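# Swing the microwave door wide open, then withdraw

## Task

Pull the microwave door open to a wide angle. Then release it and move both hands well away from the microwave and from any loose items near it. The slow cooker must end up standing upright, not tipped over.

## Robot and tools

Robot: two arms, left_arm and right_arm, each with a five-finger hand. left_arm has a left hand, right_arm a right hand. Base positions in the scene frame: left_arm (+0.014, +0.283, +0.040) m, right_arm (+0.041, -0.372, +0.040) m, both turned only slightly about z. A post stands on the floor behind the arms. Loose objects may occasionally get a brief nudge from outside.

Frames: the scene frame has its origin at table-top height, midway between the nominal bases, with +z up, +x out over the table and left_arm on the +y side. Image left and right do not match arm names. Reported end_effector_position (m) and end_effector_quat_wxyz are in that arm's own base frame. Pose offsets you send are along the axes of that arm's current Hand target.

Hand point: a spot fixed to the palm, 0.05 m in front of it and 0.15 m from the wrist face. +z runs along the straight fingers, +y points out of the palm, +x runs across the palm away from the thumb on the right hand and toward the thumb on the left hand. Straight fingertips extend 0.06 to 0.07 m past the point. A wrist bracket on the little-finger side can strike things.

The row: every row has 28 numbers, each in [-1, 1], covering both arms even if one stays still. Order: left dx, dy, dz, rx, ry, rz, then left thumb_turn, thumb_bend, index, middle, ring, little, force_limit, speed, then the same 14 for the right arm.

Pose numbers are offsets, not poses. They count from the Hand target as it stood when the action or move began, along that target's own axes. 1.0 means 0.6 m for dx, dy, dz and 180 degrees for the rx, ry, rz rotation vector. Within one action every row counts from the same start, not from the row before. Sending an offset again moves the arm by that much again. Six zeros ask nothing new of that arm.

Hand numbers are absolute settings. Finger and thumb values go from -1 (open or straight) to +1 (closed or bent). For thumb_turn, -1 puts the thumb beside the palm and +1 turns it in front of the palm, facing the fingers. force_limit maps -1..+1 to about 0..10 N at the fingertip, and 0..15 N for the two thumb motors. For speed, -1 is nearly stopped and the scale rises linearly to full speed at +0.48; anything above that is also full speed. To leave a hand unchanged, repeat the eight hand numbers from its last executed row. If it has had no row yet, send its hand_measured six values plus hand_force_limit and hand_speed. For a gentle grip, close with speed at -0.94 or lower. With the thumb turned in front, the hand can hold objects about 0.035 to 0.065 m thick, or handles down to about 0.025 m.

Tools:
- execute_actions(actions, cameras): actions is a list of actions. Each action has up to 15 rows, one per 1/30 s step. A shorter action keeps its last row until step 15. Images come back only for an empty list or when cameras names them, e.g. ["all"].
- move(target, speed, blend, blocking, cameras): target is a single 28-number row or a list of up to 15 rows. Every row's offsets count from the same starting Hand targets. speed is the top path speed in m/s, from 0.002 to 4.3, default 0.25; turning is capped at twice that in rad/s. blend, in m, rounds corners in a list; 0 means stop at each target. The move lasts at most 10 s and does not steer around obstacles. The hand lags its path and strays more when fast. The result adds a "move:" line with the ending (done, off_target, moving, held, fault) and limits such as paced or held.
- wait(seconds): 0 to 3600; lets time pass without new commands.
- stop(): brakes a running move.
- zoom_image(camera, region): region is [x0, y0, x1, y1] in pixels, at most 504 by 504; camera is cam_head_left, cam_head_right or cam_high. All cameras give 672x504 images.
- show_instructions(): shows the reference pages.
- finished_scene(scene): ends the scene for good; scene may be omitted.

Reading results: Hand target is the last commanded pose after clipping. The actual hand often rests 1 to 3 cm short of it, sometimes 5 cm, usually too low. This is not a sign of contact; send the remaining gap as a new offset. Each step, orientation is limited to 40 degrees from the measured one. hand_measured, hand_stopped_by (moving, target, force, stalled, fault) and hand_load_n list six values in motor order. hand_load_n is positive when something pushes a finger open; if it drops near 0, the grip is lost. Joint ranges (rad), base to hand: waist -2.880..2.880, shoulder 0..3.142, elbow 0..3.019, wrist pitch -1.693..1.571, wrist yaw -1.571..1.571, wrist roll -2.094..2.094.

Avoid: collisions or pressing between the two arms or hands, hard hits on the microwave or other fixed parts, and forcing the door past where it can go. Don't knock the slow cooker over or push anything off the work area. Don't drop things or let go of moving parts. Don't overload fingers. To stop an arm pressing on something, command it back beyond where its hand point is. Holding loads or keeping an arm stretched heats its motors: a MOTOR HOT line appears at 85 °C, and at 100 °C that arm goes limp for a while.

Each tool is called after "Emit:" by a JSON object that holds its "name" and its "arguments", one argument or row to a line.

Reference images:

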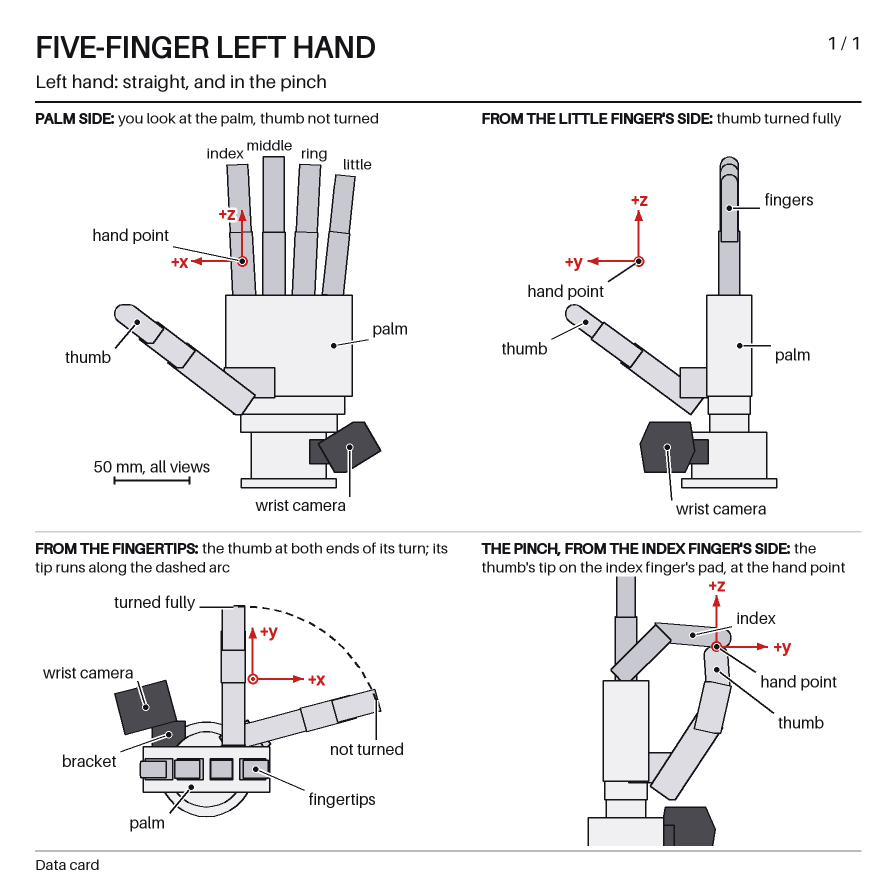

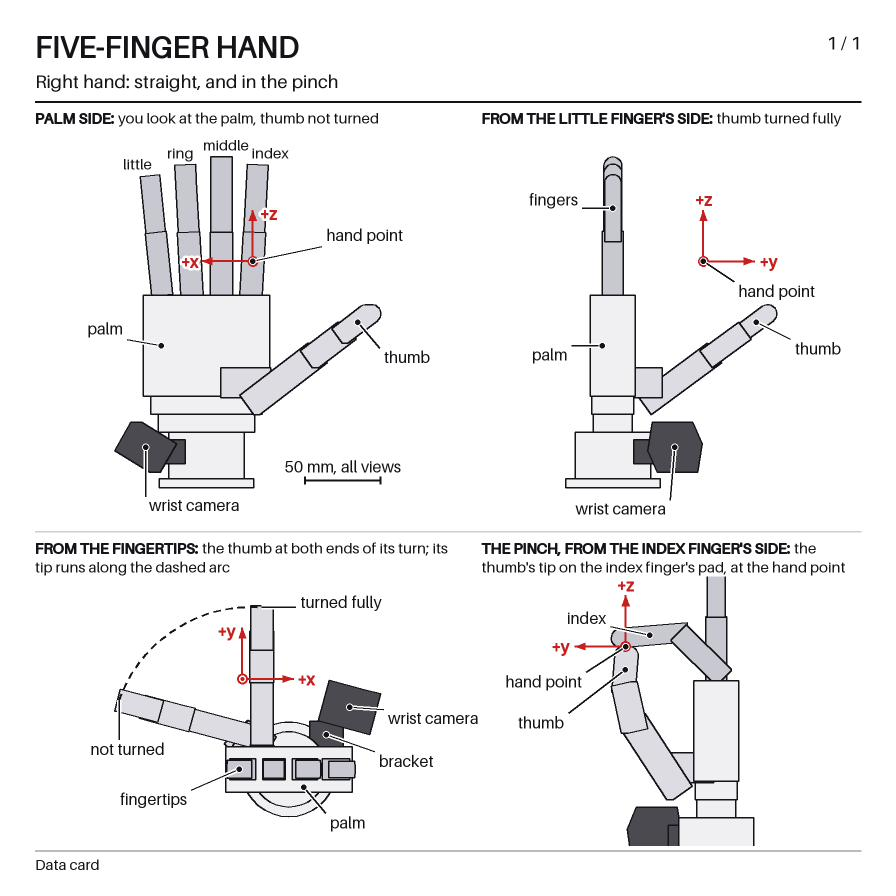

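## Session

Emit:
{"name": "execute_actions", "arguments": {
  "actions": []
}}

Scene clock: 0.00 s.
left_arm: end_effector_position=(+0.3567, -0.0289, +0.1031) hand_measured=(-1.000, -1.000, -1.000, -1.000, -1.000, -1.000) hand_load_n=(+0.0, +0.0, +0.0, +0.0, +0.0, +0.5) hand_stopped_by=(target, target, target, target, target, target) hand_force_limit=0.00 hand_speed=-0.80 end_effector_quat_wxyz=(-0.007, +0.869, -0.495, +0.017) | right_arm: end_effector_position=(+0.4873, -0.0735, +0.2918) hand_measured=(-1.000, -1.000, -1.000, -1.000, -1.000, -1.000) hand_load_n=(+0.0, +0.0, +0.0, +0.0, +0.0, +0.0) hand_stopped_by=(target, target, target, target, target, target) hand_force_limit=0.00 hand_speed=-0.80 end_effector_quat_wxyz=(+0.405, -0.547, +0.649, -0.339)
Joint positions: left_arm=[0.077 1.414 1.03 -1.15 0.007 -0.458] | right_arm=[-0.327 1.1 1 -0.381 -0.294 0.023]
Joint velocities: within noise
Joint torques (N m): no reading
Motor temperatures (°C): left_arm=[27 37 32 33 27 31] | right_arm=[34 32 35 31 31 28]
Heat: left arm: hottest shoulder 37 °C; right arm: hottest elbow 35 °C.
Hand target: left_arm +0.3656, -0.0282, +0.1108; -0.014, +0.868, -0.495, +0.028 | right_arm +0.4929, -0.0754, +0.3108; +0.413, -0.544, +0.640, -0.353

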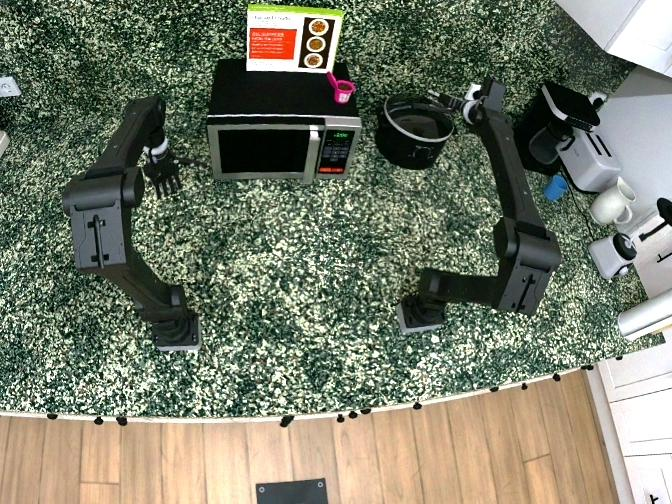

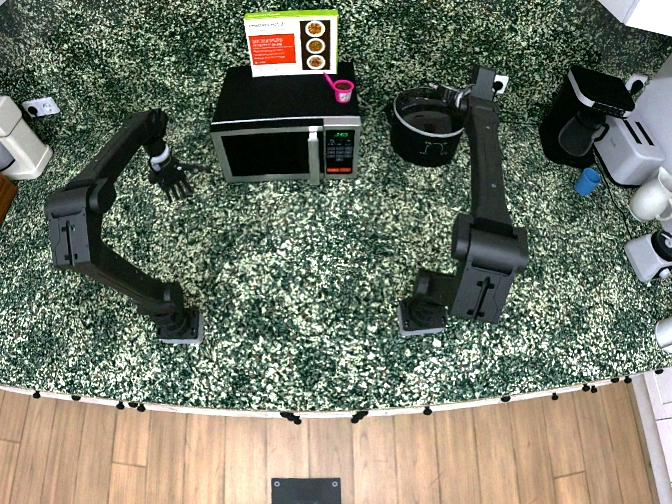

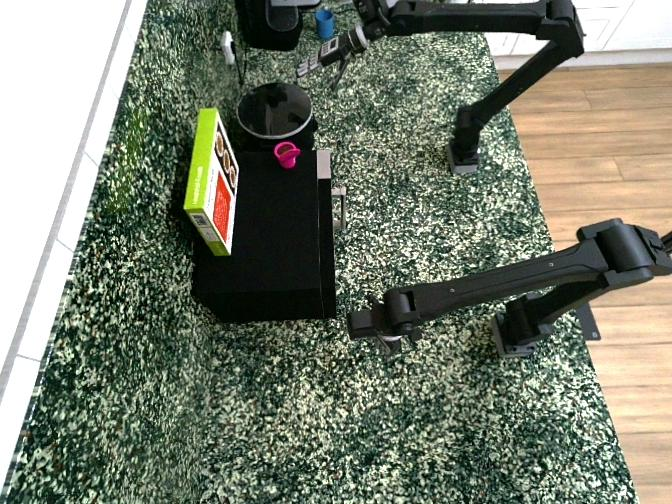

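Emit:
{"name": "zoom_image", "arguments": {
  "camera": "cam_head_left",
  "region": [130, 60, 530, 360]
}}

Emit:
{"name": "zoom_image", "arguments": {
  "camera": "cam_head_right",
  "region": [130, 0, 530, 300]
}}

Emit:
{"name": "zoom_image", "arguments": {
  "camera": "cam_high",
  "region": [150, 50, 500, 350]
}}

Scaled by 1.260.

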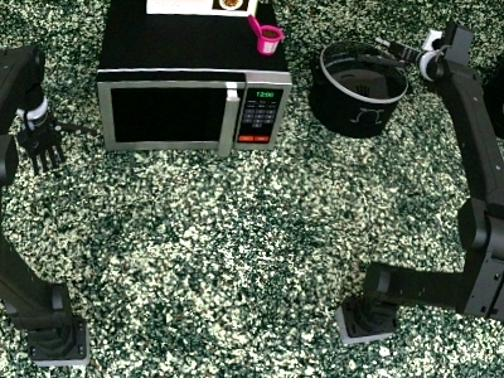

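Scaled by 1.260.

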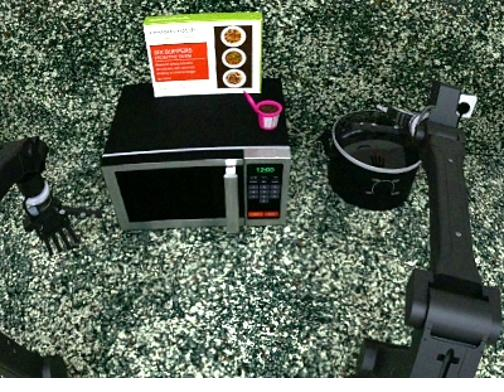

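Scaled by 1.440.

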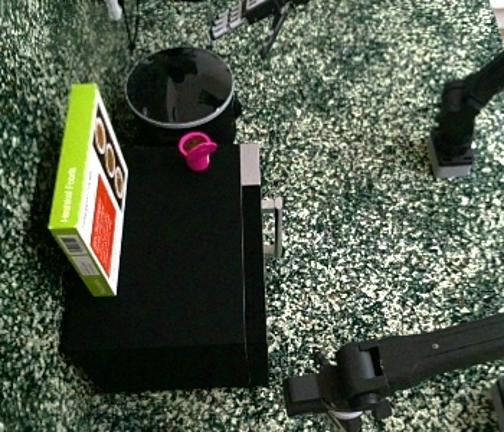

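Emit:
{"name": "zoom_image", "arguments": {
  "camera": "cam_high",
  "region": [290, 130, 390, 260]
}}

Emit:
{"name": "zoom_image", "arguments": {
  "camera": "cam_head_left",
  "region": [260, 80, 380, 200]
}}

Emit:
{"name": "zoom_image", "arguments": {
  "camera": "cam_head_right",
  "region": [260, 80, 380, 200]
}}

Emit:
{"name": "zoom_image", "arguments": {
  "camera": "cam_head_right",
  "region": [370, 50, 520, 200]
}}

Scaled by 3.877.

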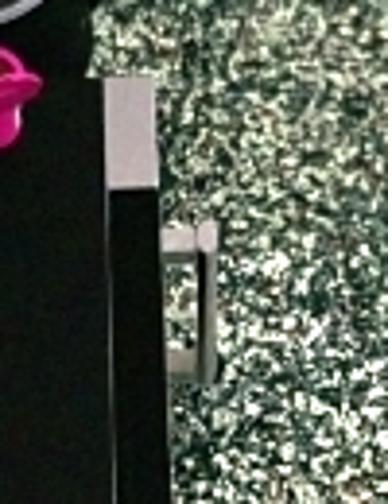

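Scaled by 4.200.

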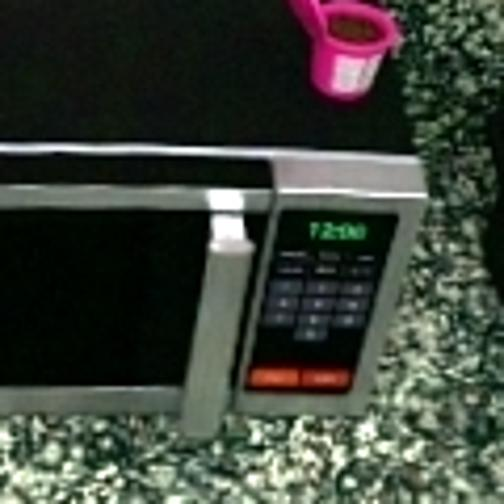

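Scaled by 4.200.

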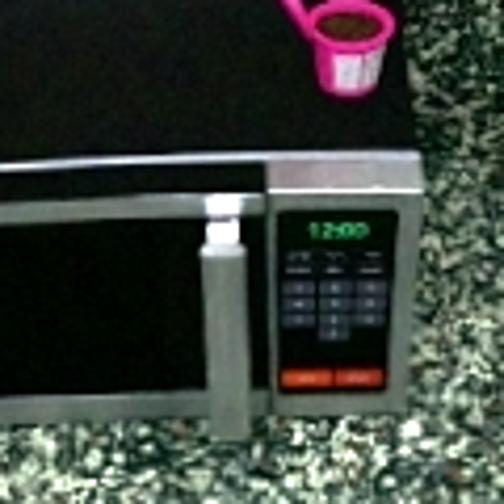

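Scaled by 3.360.

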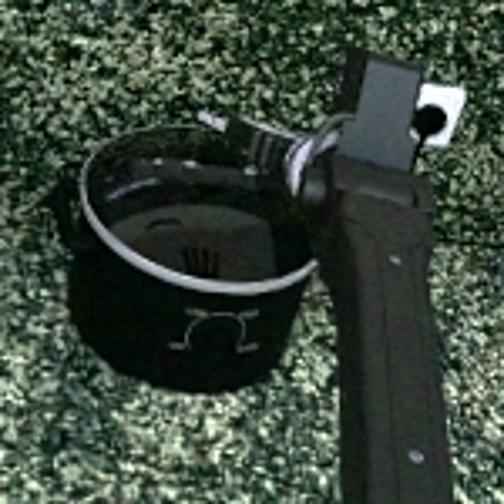

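Emit:
{"name": "zoom_image", "arguments": {
  "camera": "cam_high",
  "region": [280, 0, 420, 140]
}}

Emit:
{"name": "zoom_image", "arguments": {
  "camera": "cam_high",
  "region": [330, 260, 470, 400]
}}

Emit:
{"name": "zoom_image", "arguments": {
  "camera": "cam_high",
  "region": [430, 90, 630, 390]
}}

Scaled by 3.600.

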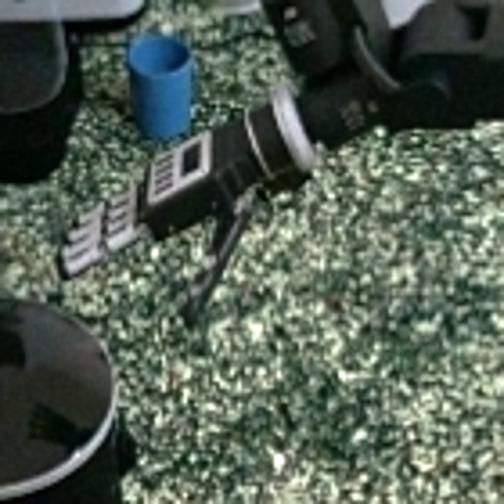

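Scaled by 3.600.

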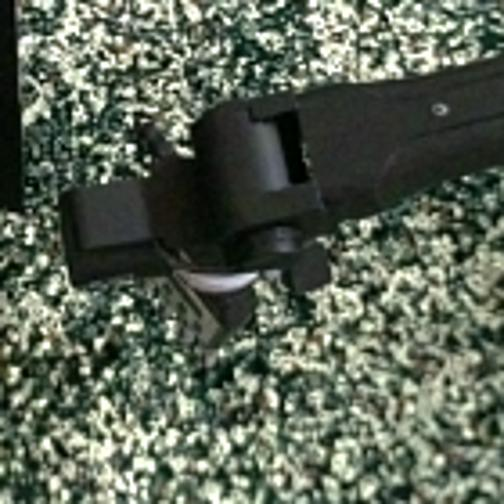

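Scaled by 1.680.

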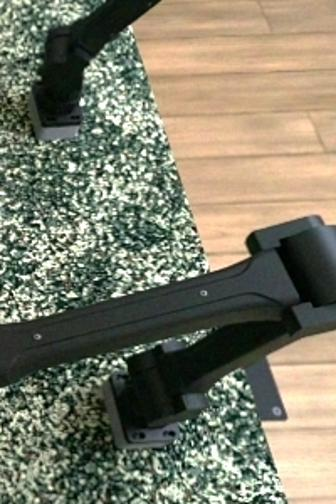

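Emit:
{"name": "move", "arguments": {
  "target": [-0.505,-0.094,-0.096,0.0097,-0.0144,-0.277,-1,-1,-1,-1,-1,-1,0,-0.8,-0.143,0.155,-0.289,0,0,0,-1,-1,-1,-1,-1,-1,0,-0.8],
  "cameras": ["all"]
}}

Scene clock: 100.50 s.
left_arm: end_effector_position=(+0.2476, +0.2489, +0.1465) hand_measured=(-1.000, -1.000, -1.000, -1.000, -1.000, -1.000) hand_load_n=(+0.0, +0.0, +0.0, +0.0, +0.0, +0.0) hand_stopped_by=(target, target, target, target, target, target) hand_force_limit=0.00 hand_speed=-0.80 end_effector_quat_wxyz=(-0.013, +0.996, -0.087, +0.012) | right_arm: end_effector_position=(+0.3040, +0.0218, +0.3098) hand_measured=(-1.000, -1.000, -1.000, -1.000, -1.000, -1.000) hand_load_n=(+0.0, +0.0, +0.0, +0.0, +0.0, +0.0) hand_stopped_by=(target, target, target, target, target, target) hand_force_limit=0.00 hand_speed=-0.80 end_effector_quat_wxyz=(+0.411, -0.545, +0.637, -0.358)
Joint positions: left_arm=[0.948 1.361 1.097 -1.272 0.007 -0.45] | right_arm=[-0.106 0.47 0.752 -0.702 -0.091 0.107]
Joint torques (N m): left_arm=[0.85 -8.35 12.93 0.05 0.11 0.03] | right_arm=[1.61 0.79 8.05 1.32 0.1 0.16]
Motor temperatures (°C): left_arm=[27 37 38 32 27 30] | right_arm=[33 33 52 31 30 28]
Heat: left arm: hottest elbow 38 °C; right arm: hottest elbow 52 °C.
Hand target: left_arm +0.2566, +0.2614, +0.1610; -0.025, +0.996, -0.082, +0.019 | right_arm +0.3030, +0.0246, +0.3105; +0.413, -0.544, +0.640, -0.352
Off the commanded pose: left_arm 0.021 m, 2 deg | right_arm 0.003 m, 1 deg.
move: off_target (left_arm)

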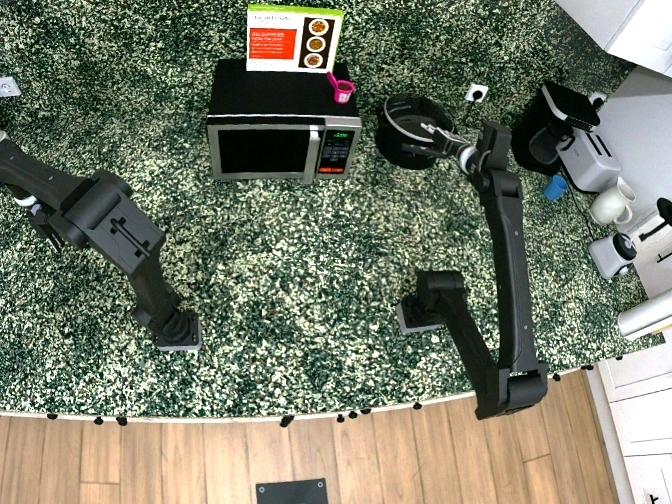

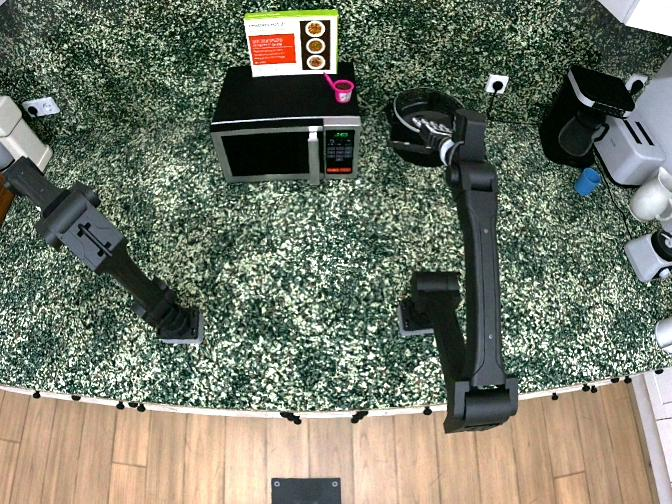

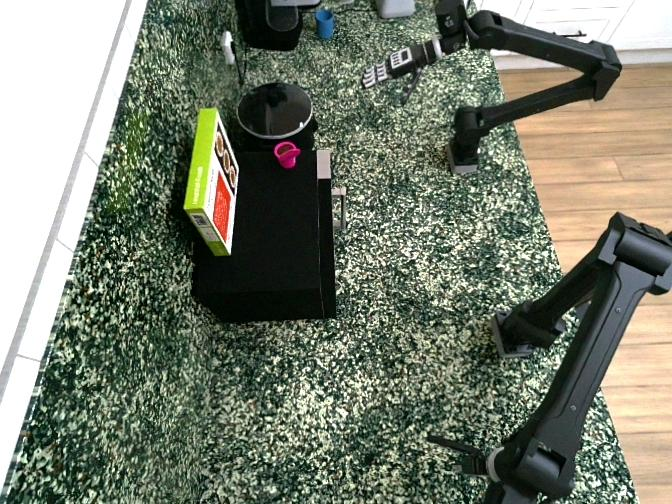

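Emit:
{"name": "move", "arguments": {
  "target": [0,0,0,0,0,0,-1,-1,-1,-1,-1,-1,0,-0.8,-0.190,0.2365,0.0782,-0.1687,-0.3137,0.3362,-1,-1,-1,-1,-1,-1,0,-0.8],
  "cameras": ["all"]
}}

Scene clock: 117.70 s.
left_arm: end_effector_position=(+0.2476, +0.2489, +0.1465) hand_measured=(-1.000, -1.000, -1.000, -1.000, -1.000, -1.000) hand_load_n=(+0.0, +0.0, +0.0, +0.0, +0.0, +0.0) hand_stopped_by=(target, target, target, target, target, target) hand_force_limit=0.00 hand_speed=-0.80 end_effector_quat_wxyz=(-0.013, +0.996, -0.087, +0.012) | right_arm: end_effector_position=(+0.2974, +0.1567, +0.1801) hand_measured=(-1.000, -1.000, -1.000, -1.000, -1.000, -1.000) hand_load_n=(+0.0, +0.0, +0.0, +0.0, +0.0, +0.0) hand_stopped_by=(target, target, target, target, target, target) hand_force_limit=0.00 hand_speed=-0.80 end_effector_quat_wxyz=(+0.620, -0.341, +0.622, +0.335)
Joint positions: left_arm=[0.948 1.361 1.097 -1.272 0.007 -0.45] | right_arm=[-0.159 1.464 0.22 1.228 -1.155 1.549]
Joint torques (N m): left_arm=[0.85 -8.29 13.08 0.02 0.1 -0.01] | right_arm=[1.73 -4.54 2.99 1.87 0.18 0.13]
Heat: left arm: hottest elbow 40 °C; right arm: hottest elbow 50 °C.
Hand target: left_arm +0.2566, +0.2614, +0.1610; -0.025, +0.996, -0.082, +0.019 | right_arm +0.2960, +0.1597, +0.1803; +0.620, -0.341, +0.620, +0.339
Off the commanded pose: left_arm 0.021 m, 2 deg | right_arm 0.003 m, 1 deg.
move: done

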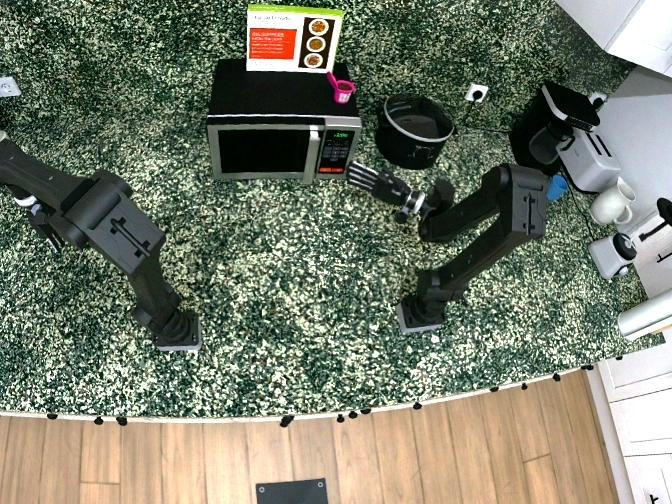

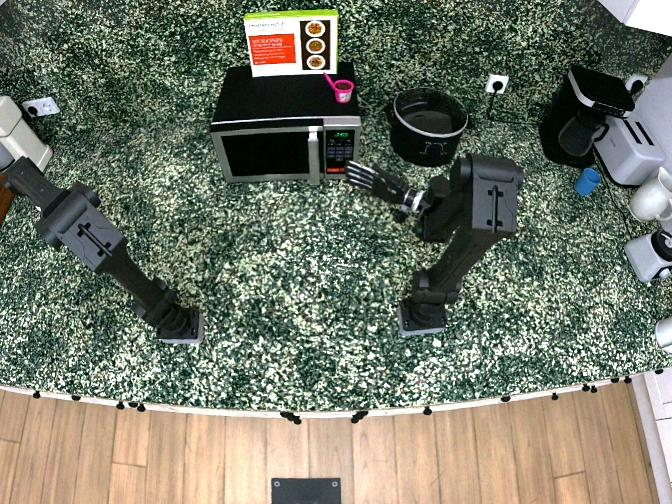

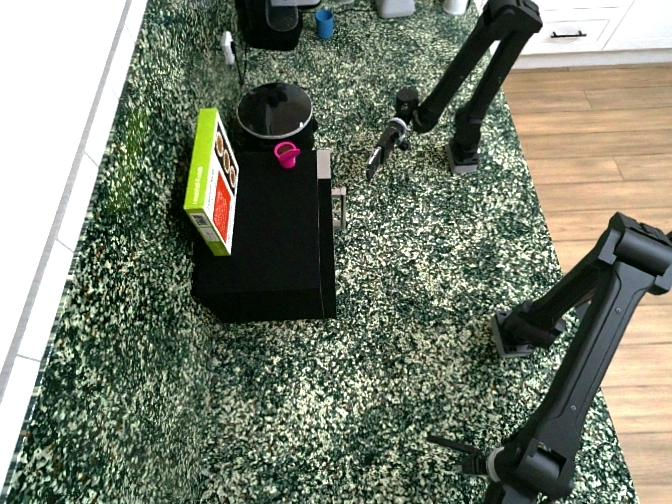

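Emit:
{"name": "zoom_image", "arguments": {
  "camera": "cam_high",
  "region": [310, 90, 430, 240]
}}

Emit:
{"name": "zoom_image", "arguments": {
  "camera": "cam_head_left",
  "region": [290, 100, 440, 240]
}}

Emit:
{"name": "zoom_image", "arguments": {
  "camera": "cam_head_right",
  "region": [290, 100, 440, 240]
}}

Scaled by 3.360.

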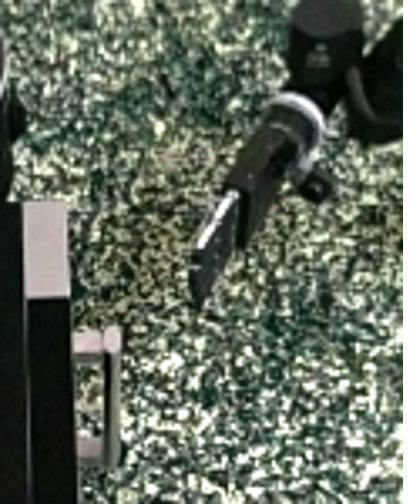

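Scaled by 3.360.

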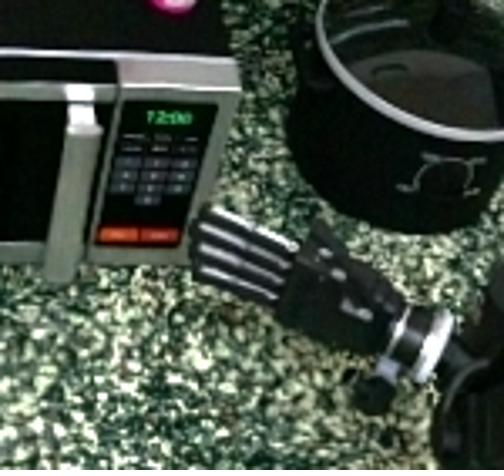

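Scaled by 3.360.

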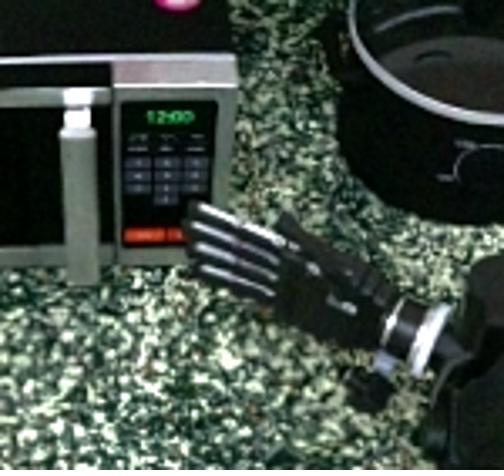

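Emit:
{"name": "move", "arguments": {
  "target": [0,0,0,0,0,0,-1,-1,-1,-1,-1,-1,0,-0.8,0.1255,-0.0965,0.1328,0.2778,0,0,-1,-1,0,0,0,0,0,0],
  "cameras": ["all"]
}}

Emit:
{"name": "zoom_image", "arguments": {
  "camera": "cam_high",
  "region": [310, 100, 430, 240]
}}

Emit:
{"name": "zoom_image", "arguments": {
  "camera": "cam_head_left",
  "region": [270, 90, 410, 220]
}}

Emit:
{"name": "zoom_image", "arguments": {
  "camera": "cam_head_right",
  "region": [270, 90, 410, 220]
}}

Scene clock: 207.60 s.
left_arm: end_effector_position=(+0.2476, +0.2489, +0.1465) hand_measured=(-1.000, -1.000, -1.000, -1.000, -1.000, -1.000) hand_load_n=(+0.0, +0.0, +0.0, +0.0, +0.0, +0.0) hand_stopped_by=(target, target, target, target, target, target) hand_force_limit=0.00 hand_speed=-0.80 end_effector_quat_wxyz=(-0.013, +0.996, -0.087, +0.012) | right_arm: end_effector_position=(+0.3866, +0.1931, +0.0989) hand_measured=(-1.000, -1.000, +0.000, +0.000, +0.000, +0.000) hand_load_n=(+0.0, +0.0, +0.0, +0.0, +0.0, +0.0) hand_stopped_by=(target, target, target, target, target, target) hand_force_limit=0.00 hand_speed=0.00 end_effector_quat_wxyz=(+0.669, -0.059, +0.741, +0.029)
Joint positions: left_arm=[0.948 1.361 1.097 -1.272 0.007 -0.45] | right_arm=[0.499 1.826 0.177 1.538 0.373 1.576]
Joint torques (N m): left_arm=[0.73 -7.94 13.12 -0.1 0.08 -0.01] | right_arm=[1.26 -6.95 1.36 2.65 0.13 0.24]
Motor temperatures (°C): left_arm=[27 36 43 31 27 29] | right_arm=[33 31 39 31 30 28]
Heat: left arm: hottest elbow 43 °C; right arm: hottest elbow 39 °C.
Hand target: left_arm +0.2566, +0.2614, +0.1610; -0.025, +0.996, -0.082, +0.019 | right_arm +0.3877, +0.1958, +0.1049; +0.706, -0.047, +0.705, +0.046
Off the commanded pose: left_arm 0.021 m, 2 deg | right_arm 0.007 m, 6 deg.
joint sent to its limit (right arm) — joint 4 (wrist pitch), upper limit. The joint targets are off in orientation, not in position.
move: off_target (right_arm)

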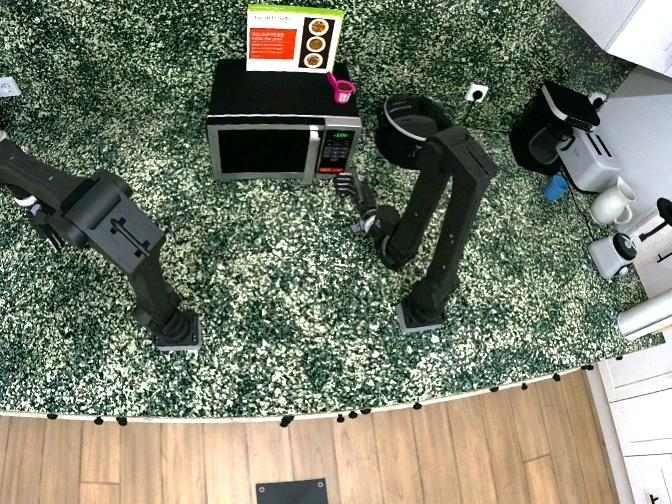

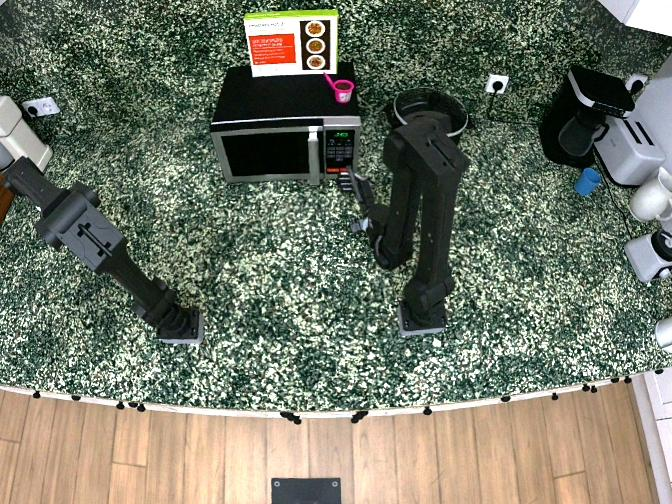

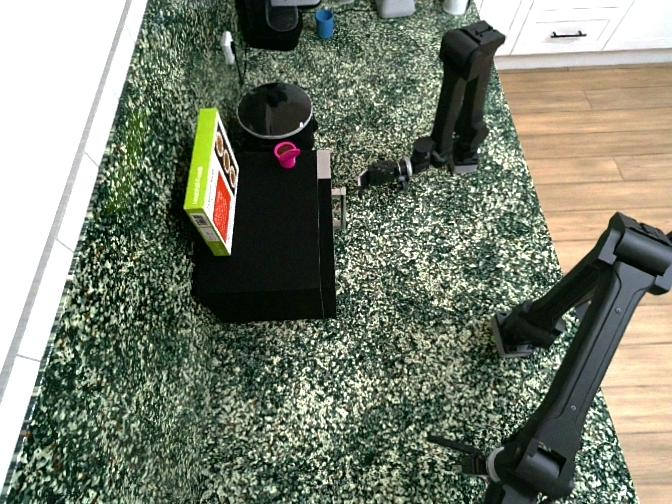

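Scaled by 3.600.

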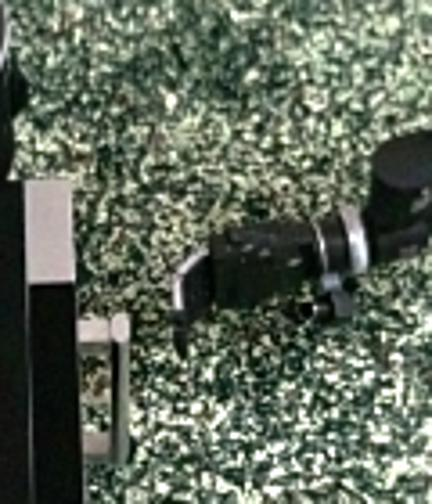

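Scaled by 3.600.

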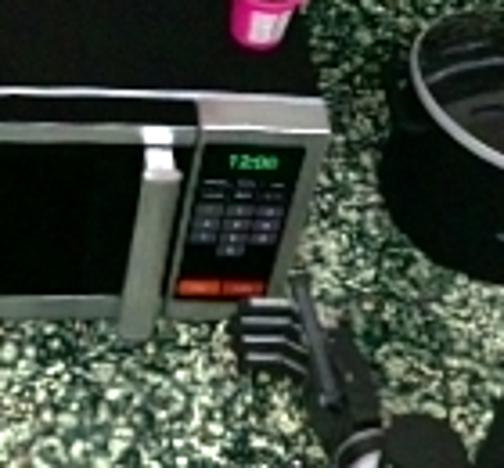

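Scaled by 3.600.

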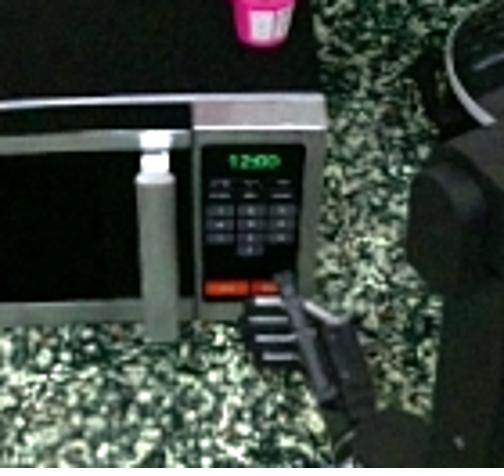

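Emit:
{"name": "move", "arguments": {
  "target": [0,0,0,0,0,0,-1,-1,-1,-1,-1,-1,0,-0.8,-0.0083,0.014,0.1125,0,0,0,-1,-1,0,0,0,0,0,0],
  "cameras": ["all"],
  "speed": 0.1
}}

Emit:
{"name": "zoom_image", "arguments": {
  "camera": "cam_high",
  "region": [310, 120, 410, 240]
}}

Emit:
{"name": "zoom_image", "arguments": {
  "camera": "cam_head_left",
  "region": [270, 90, 390, 210]
}}

Emit:
{"name": "zoom_image", "arguments": {
  "camera": "cam_head_right",
  "region": [270, 90, 390, 210]
}}

Scene clock: 218.97 s.
left_arm: end_effector_position=(+0.2476, +0.2489, +0.1465) hand_measured=(-1.000, -1.000, -1.000, -1.000, -1.000, -1.000) hand_load_n=(+0.0, +0.0, -0.5, +0.0, +0.0, +0.0) hand_stopped_by=(target, target, target, target, target, target) hand_force_limit=0.00 hand_speed=-0.80 end_effector_quat_wxyz=(-0.013, +0.996, -0.087, +0.012) | right_arm: end_effector_position=(+0.4497, +0.2155, +0.1065) hand_measured=(-1.000, -1.000, +0.000, +0.000, +0.000, +0.000) hand_load_n=(+0.0, -0.5, +0.0, +0.0, +0.0, +0.0) hand_stopped_by=(target, target, target, target, target, target) hand_force_limit=0.00 hand_speed=0.00 end_effector_quat_wxyz=(+0.699, -0.049, +0.712, +0.048)
Joint positions: left_arm=[0.948 1.361 1.097 -1.272 0.007 -0.45] | right_arm=[0.455 1.921 0.364 1.538 0.318 1.576]
Joint torques (N m): left_arm=[1.32 -8.47 13 -0.02 0.11 0.01] | right_arm=[0.5 -9.7 2.1 2.44 -0.13 -0.02]
Heat: left arm: hottest elbow 44 °C; right arm: hottest elbow 38 °C.
Hand target: left_arm +0.2566, +0.2614, +0.1610; -0.025, +0.996, -0.082, +0.019 | right_arm +0.4535, +0.2129, +0.1098; +0.706, -0.047, +0.705, +0.046
Off the commanded pose: left_arm 0.021 m, 2 deg | right_arm 0.006 m, 1 deg.
move: done

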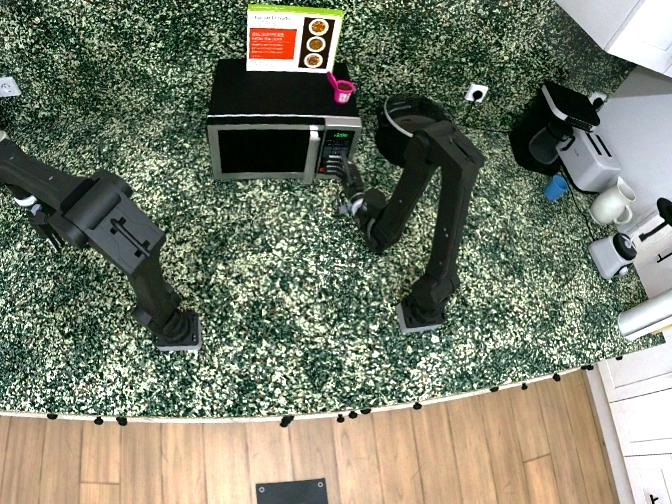

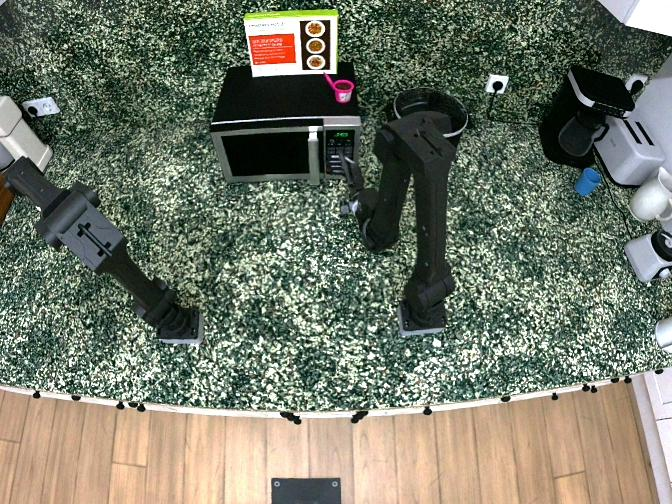

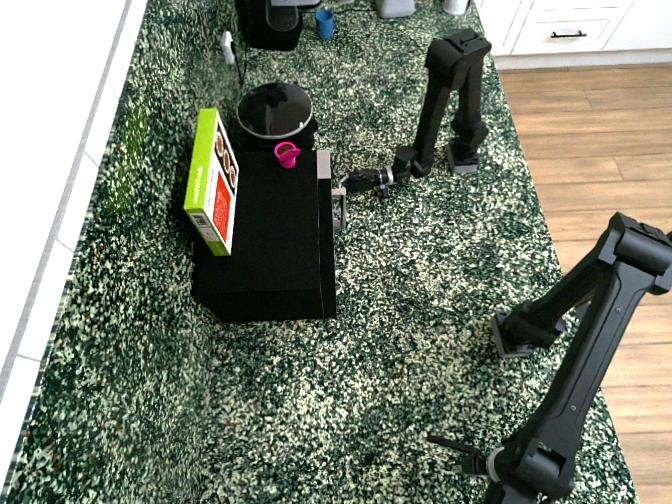

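Scaled by 4.200.

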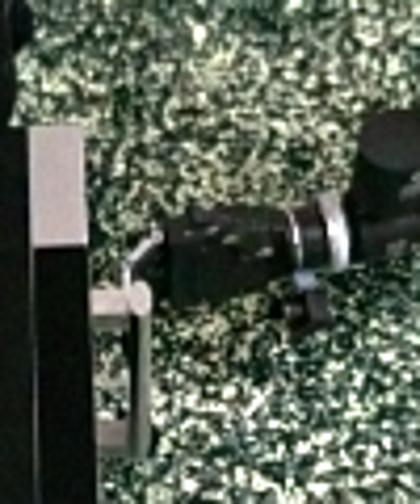

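Scaled by 4.200.

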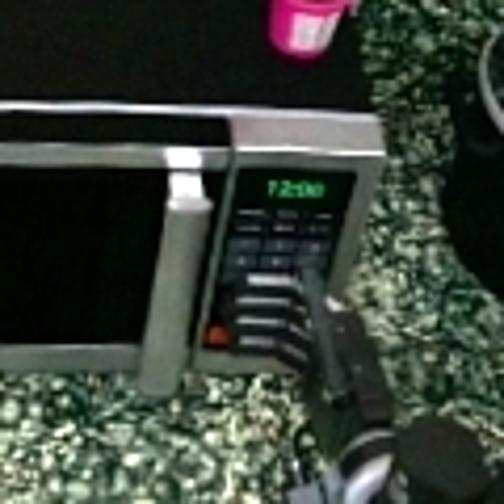

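Scaled by 4.200.

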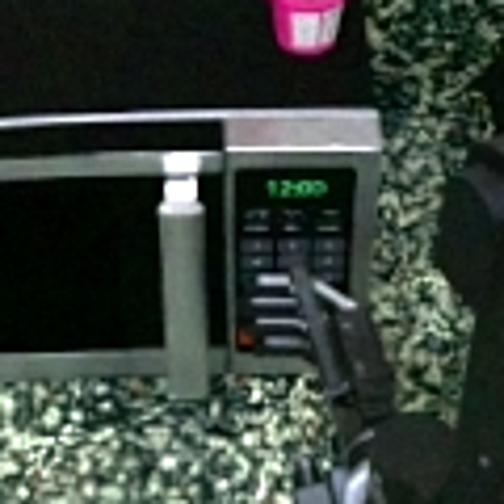

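Emit:
{"name": "move", "arguments": {
  "target": [0,0,0,0,0,0,-1,-1,-1,-1,-1,-1,0,-0.8,0,-0.0023,0.0131,0,0,0,-1,-1,0,0,0,0,0,0],
  "cameras": ["all"],
  "speed": 0.05
}}

Emit:
{"name": "zoom_image", "arguments": {
  "camera": "cam_high",
  "region": [310, 150, 390, 230]
}}

Emit:
{"name": "zoom_image", "arguments": {
  "camera": "cam_head_left",
  "region": [270, 90, 390, 210]
}}

Scene clock: 225.03 s.
left_arm: end_effector_position=(+0.2476, +0.2489, +0.1465) hand_measured=(-1.000, -1.000, -1.000, -1.000, -1.000, -1.000) hand_load_n=(+0.0, +0.0, +0.0, +0.0, +0.0, +0.0) hand_stopped_by=(target, target, target, target, target, target) hand_force_limit=0.00 hand_speed=-0.80 end_effector_quat_wxyz=(-0.013, +0.996, -0.087, +0.012) | right_arm: end_effector_position=(+0.4561, +0.2144, +0.1107) hand_measured=(-1.000, -1.000, +0.000, +0.000, +0.000, +0.000) hand_load_n=(+0.0, +0.0, +0.0, +0.0, +0.0, +0.0) hand_stopped_by=(target, target, target, target, target, target) hand_force_limit=0.00 hand_speed=0.00 end_effector_quat_wxyz=(+0.704, -0.047, +0.707, +0.050)
Joint positions: left_arm=[0.948 1.361 1.097 -1.272 0.007 -0.45] | right_arm=[0.442 1.921 0.379 1.538 0.305 1.576]
Joint torques (N m): left_arm=[0.56 -8.35 13.01 0.05 0.09 0.01] | right_arm=[0.09 -8.88 2.5 1.84 -0.12 0]
Heat: left arm: hottest elbow 44 °C; right arm: hottest elbow 38 °C.
Hand target: left_arm +0.2566, +0.2614, +0.1610; -0.025, +0.996, -0.082, +0.019 | right_arm +0.4614, +0.2127, +0.1099; +0.706, -0.047, +0.705, +0.046
Off the commanded pose: left_arm 0.021 m, 2 deg | right_arm 0.006 m, 1 deg.
move: done

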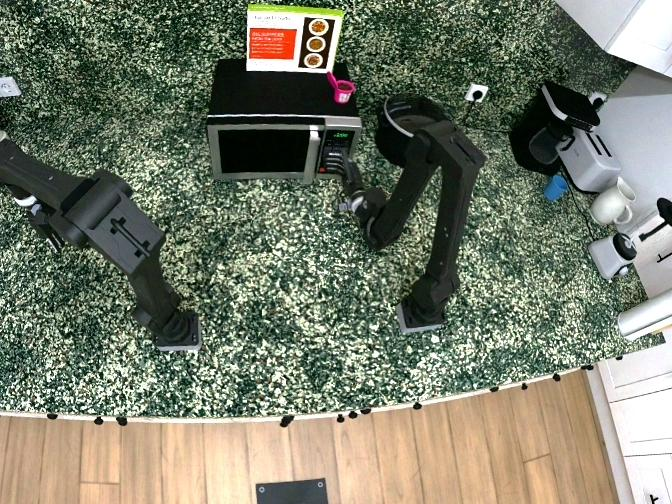

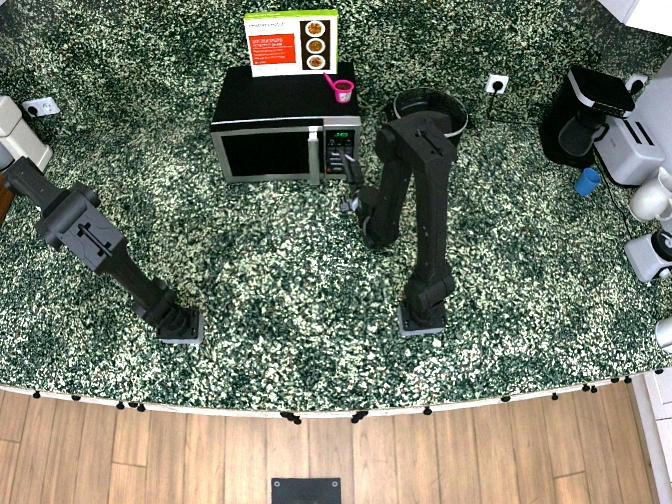

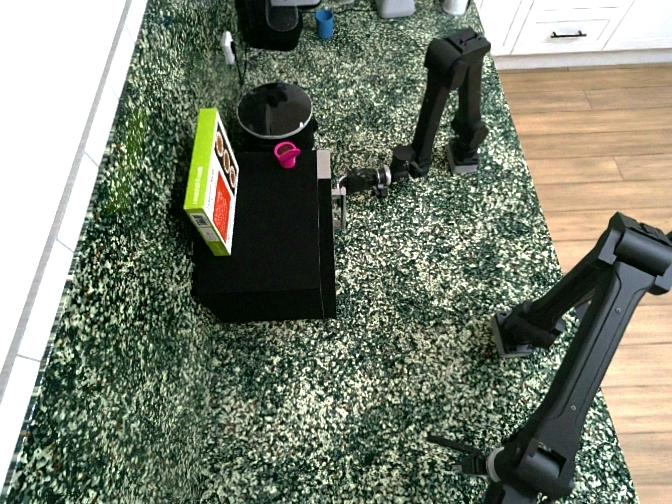

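Scaled by 6.300.

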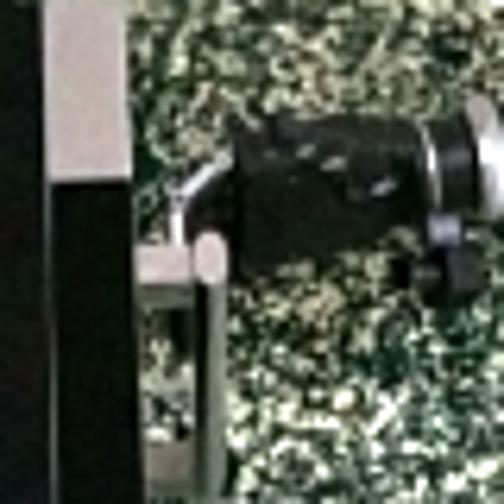

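Scaled by 4.200.

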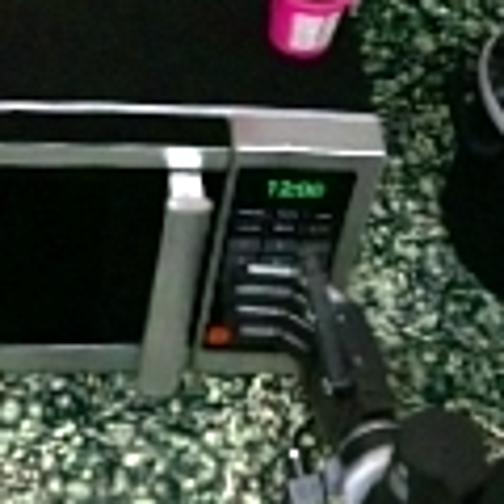

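Emit:
{"name": "move", "arguments": {
  "target": [
    [0,0,0,0,0,0,-1,-1,-1,-1,-1,-1,0,-0.8,0,-0.0017,0.0098,0,0,0,-1,-1,0,0,0,0,0,0],
    [0,0,0,0,0,0,-1,-1,-1,-1,-1,-1,0,-0.8,0,0.1033,0.0284,0,0,0,-1,-1,0,0,0,0,0,0]
  ],
  "cameras": ["all"],
  "speed": 0.05
}}

Emit:
{"name": "zoom_image", "arguments": {
  "camera": "cam_high",
  "region": [310, 150, 390, 230]
}}

Emit:
{"name": "zoom_image", "arguments": {
  "camera": "cam_head_left",
  "region": [270, 90, 390, 210]
}}

Emit:
{"name": "zoom_image", "arguments": {
  "camera": "cam_head_right",
  "region": [270, 90, 390, 210]
}}

Scene clock: 232.90 s.
left_arm: end_effector_position=(+0.2476, +0.2489, +0.1465) hand_measured=(-1.000, -1.000, -1.000, -1.000, -1.000, -1.000) hand_load_n=(+0.0, +0.0, +0.0, +0.0, +0.0, +0.0) hand_stopped_by=(target, target, target, target, target, target) hand_force_limit=0.00 hand_speed=-0.80 end_effector_quat_wxyz=(-0.013, +0.996, -0.087, +0.012) | right_arm: end_effector_position=(+0.4673, +0.2698, +0.1133) hand_measured=(-1.000, -1.000, +0.000, +0.000, +0.000, +0.000) hand_load_n=(+0.0, +0.0, +0.0, +0.0, +0.0, +0.0) hand_stopped_by=(target, target, target, target, target, target) hand_force_limit=0.00 hand_speed=0.00 end_effector_quat_wxyz=(+0.707, -0.042, +0.704, +0.048)
Joint positions: left_arm=[0.948 1.361 1.097 -1.272 0.007 -0.45] | right_arm=[0.583 1.934 0.479 1.46 0.456 1.576]
Joint torques (N m): left_arm=[1.61 -8.64 12.94 -0.17 0.08 -0.02] | right_arm=[1.55 -9.99 3.23 1.36 0.09 0.02]
Heat: left arm: hottest elbow 44 °C; right arm: hottest elbow 38 °C.
Hand target: left_arm +0.2566, +0.2614, +0.1610; -0.025, +0.996, -0.082, +0.019 | right_arm +0.4703, +0.2763, +0.1097; +0.706, -0.047, +0.705, +0.046
Off the commanded pose: left_arm 0.021 m, 2 deg | right_arm 0.008 m, 1 deg.
move: done

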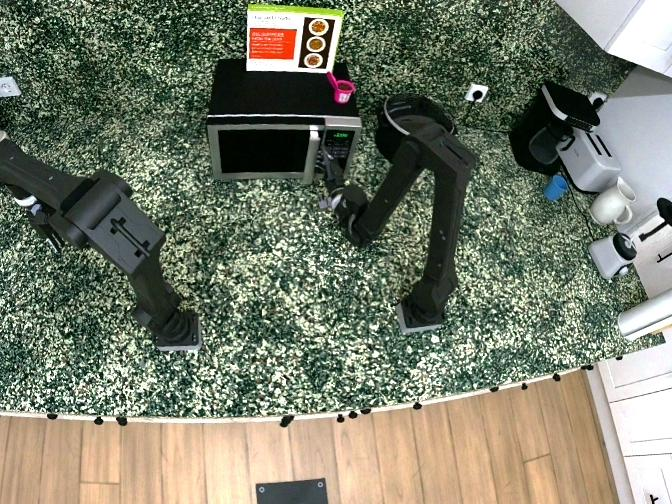

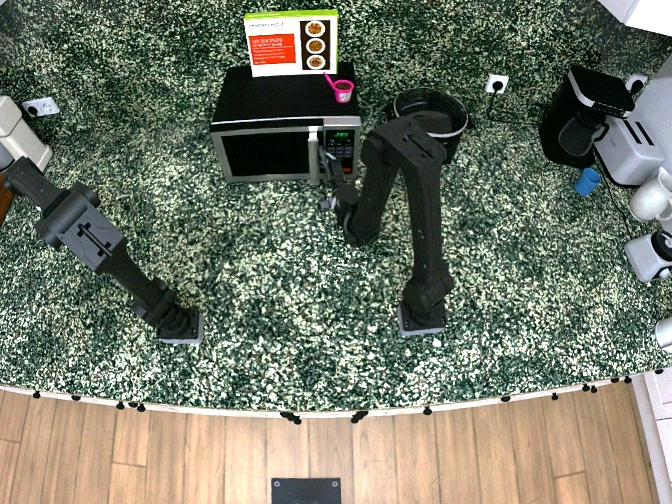

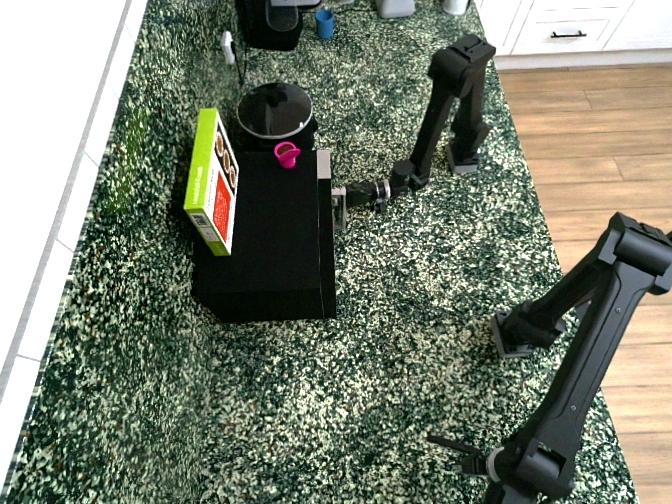

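Scaled by 6.300.

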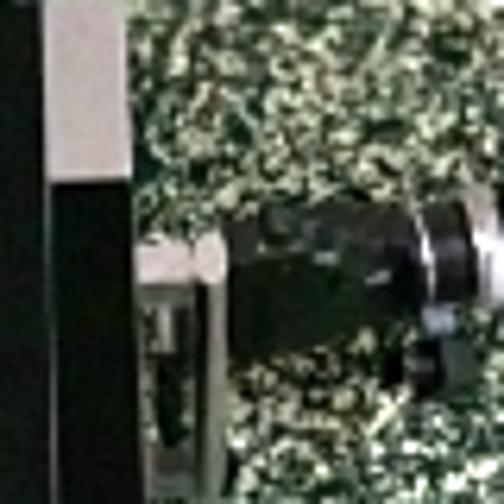

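Scaled by 4.200.

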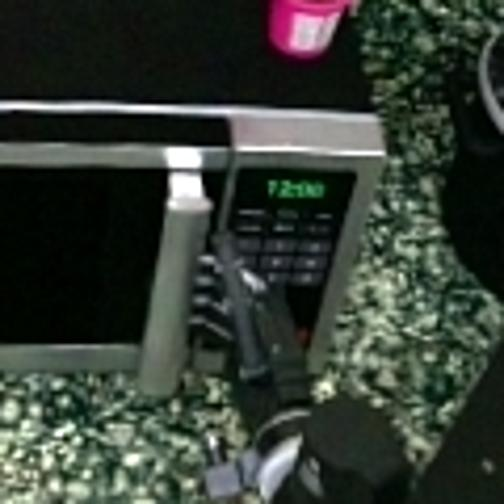

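Scaled by 4.200.

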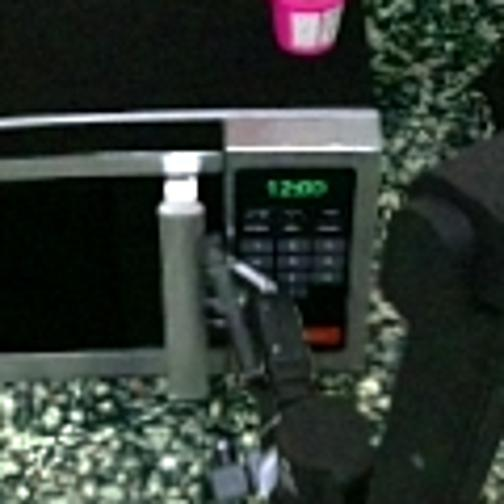

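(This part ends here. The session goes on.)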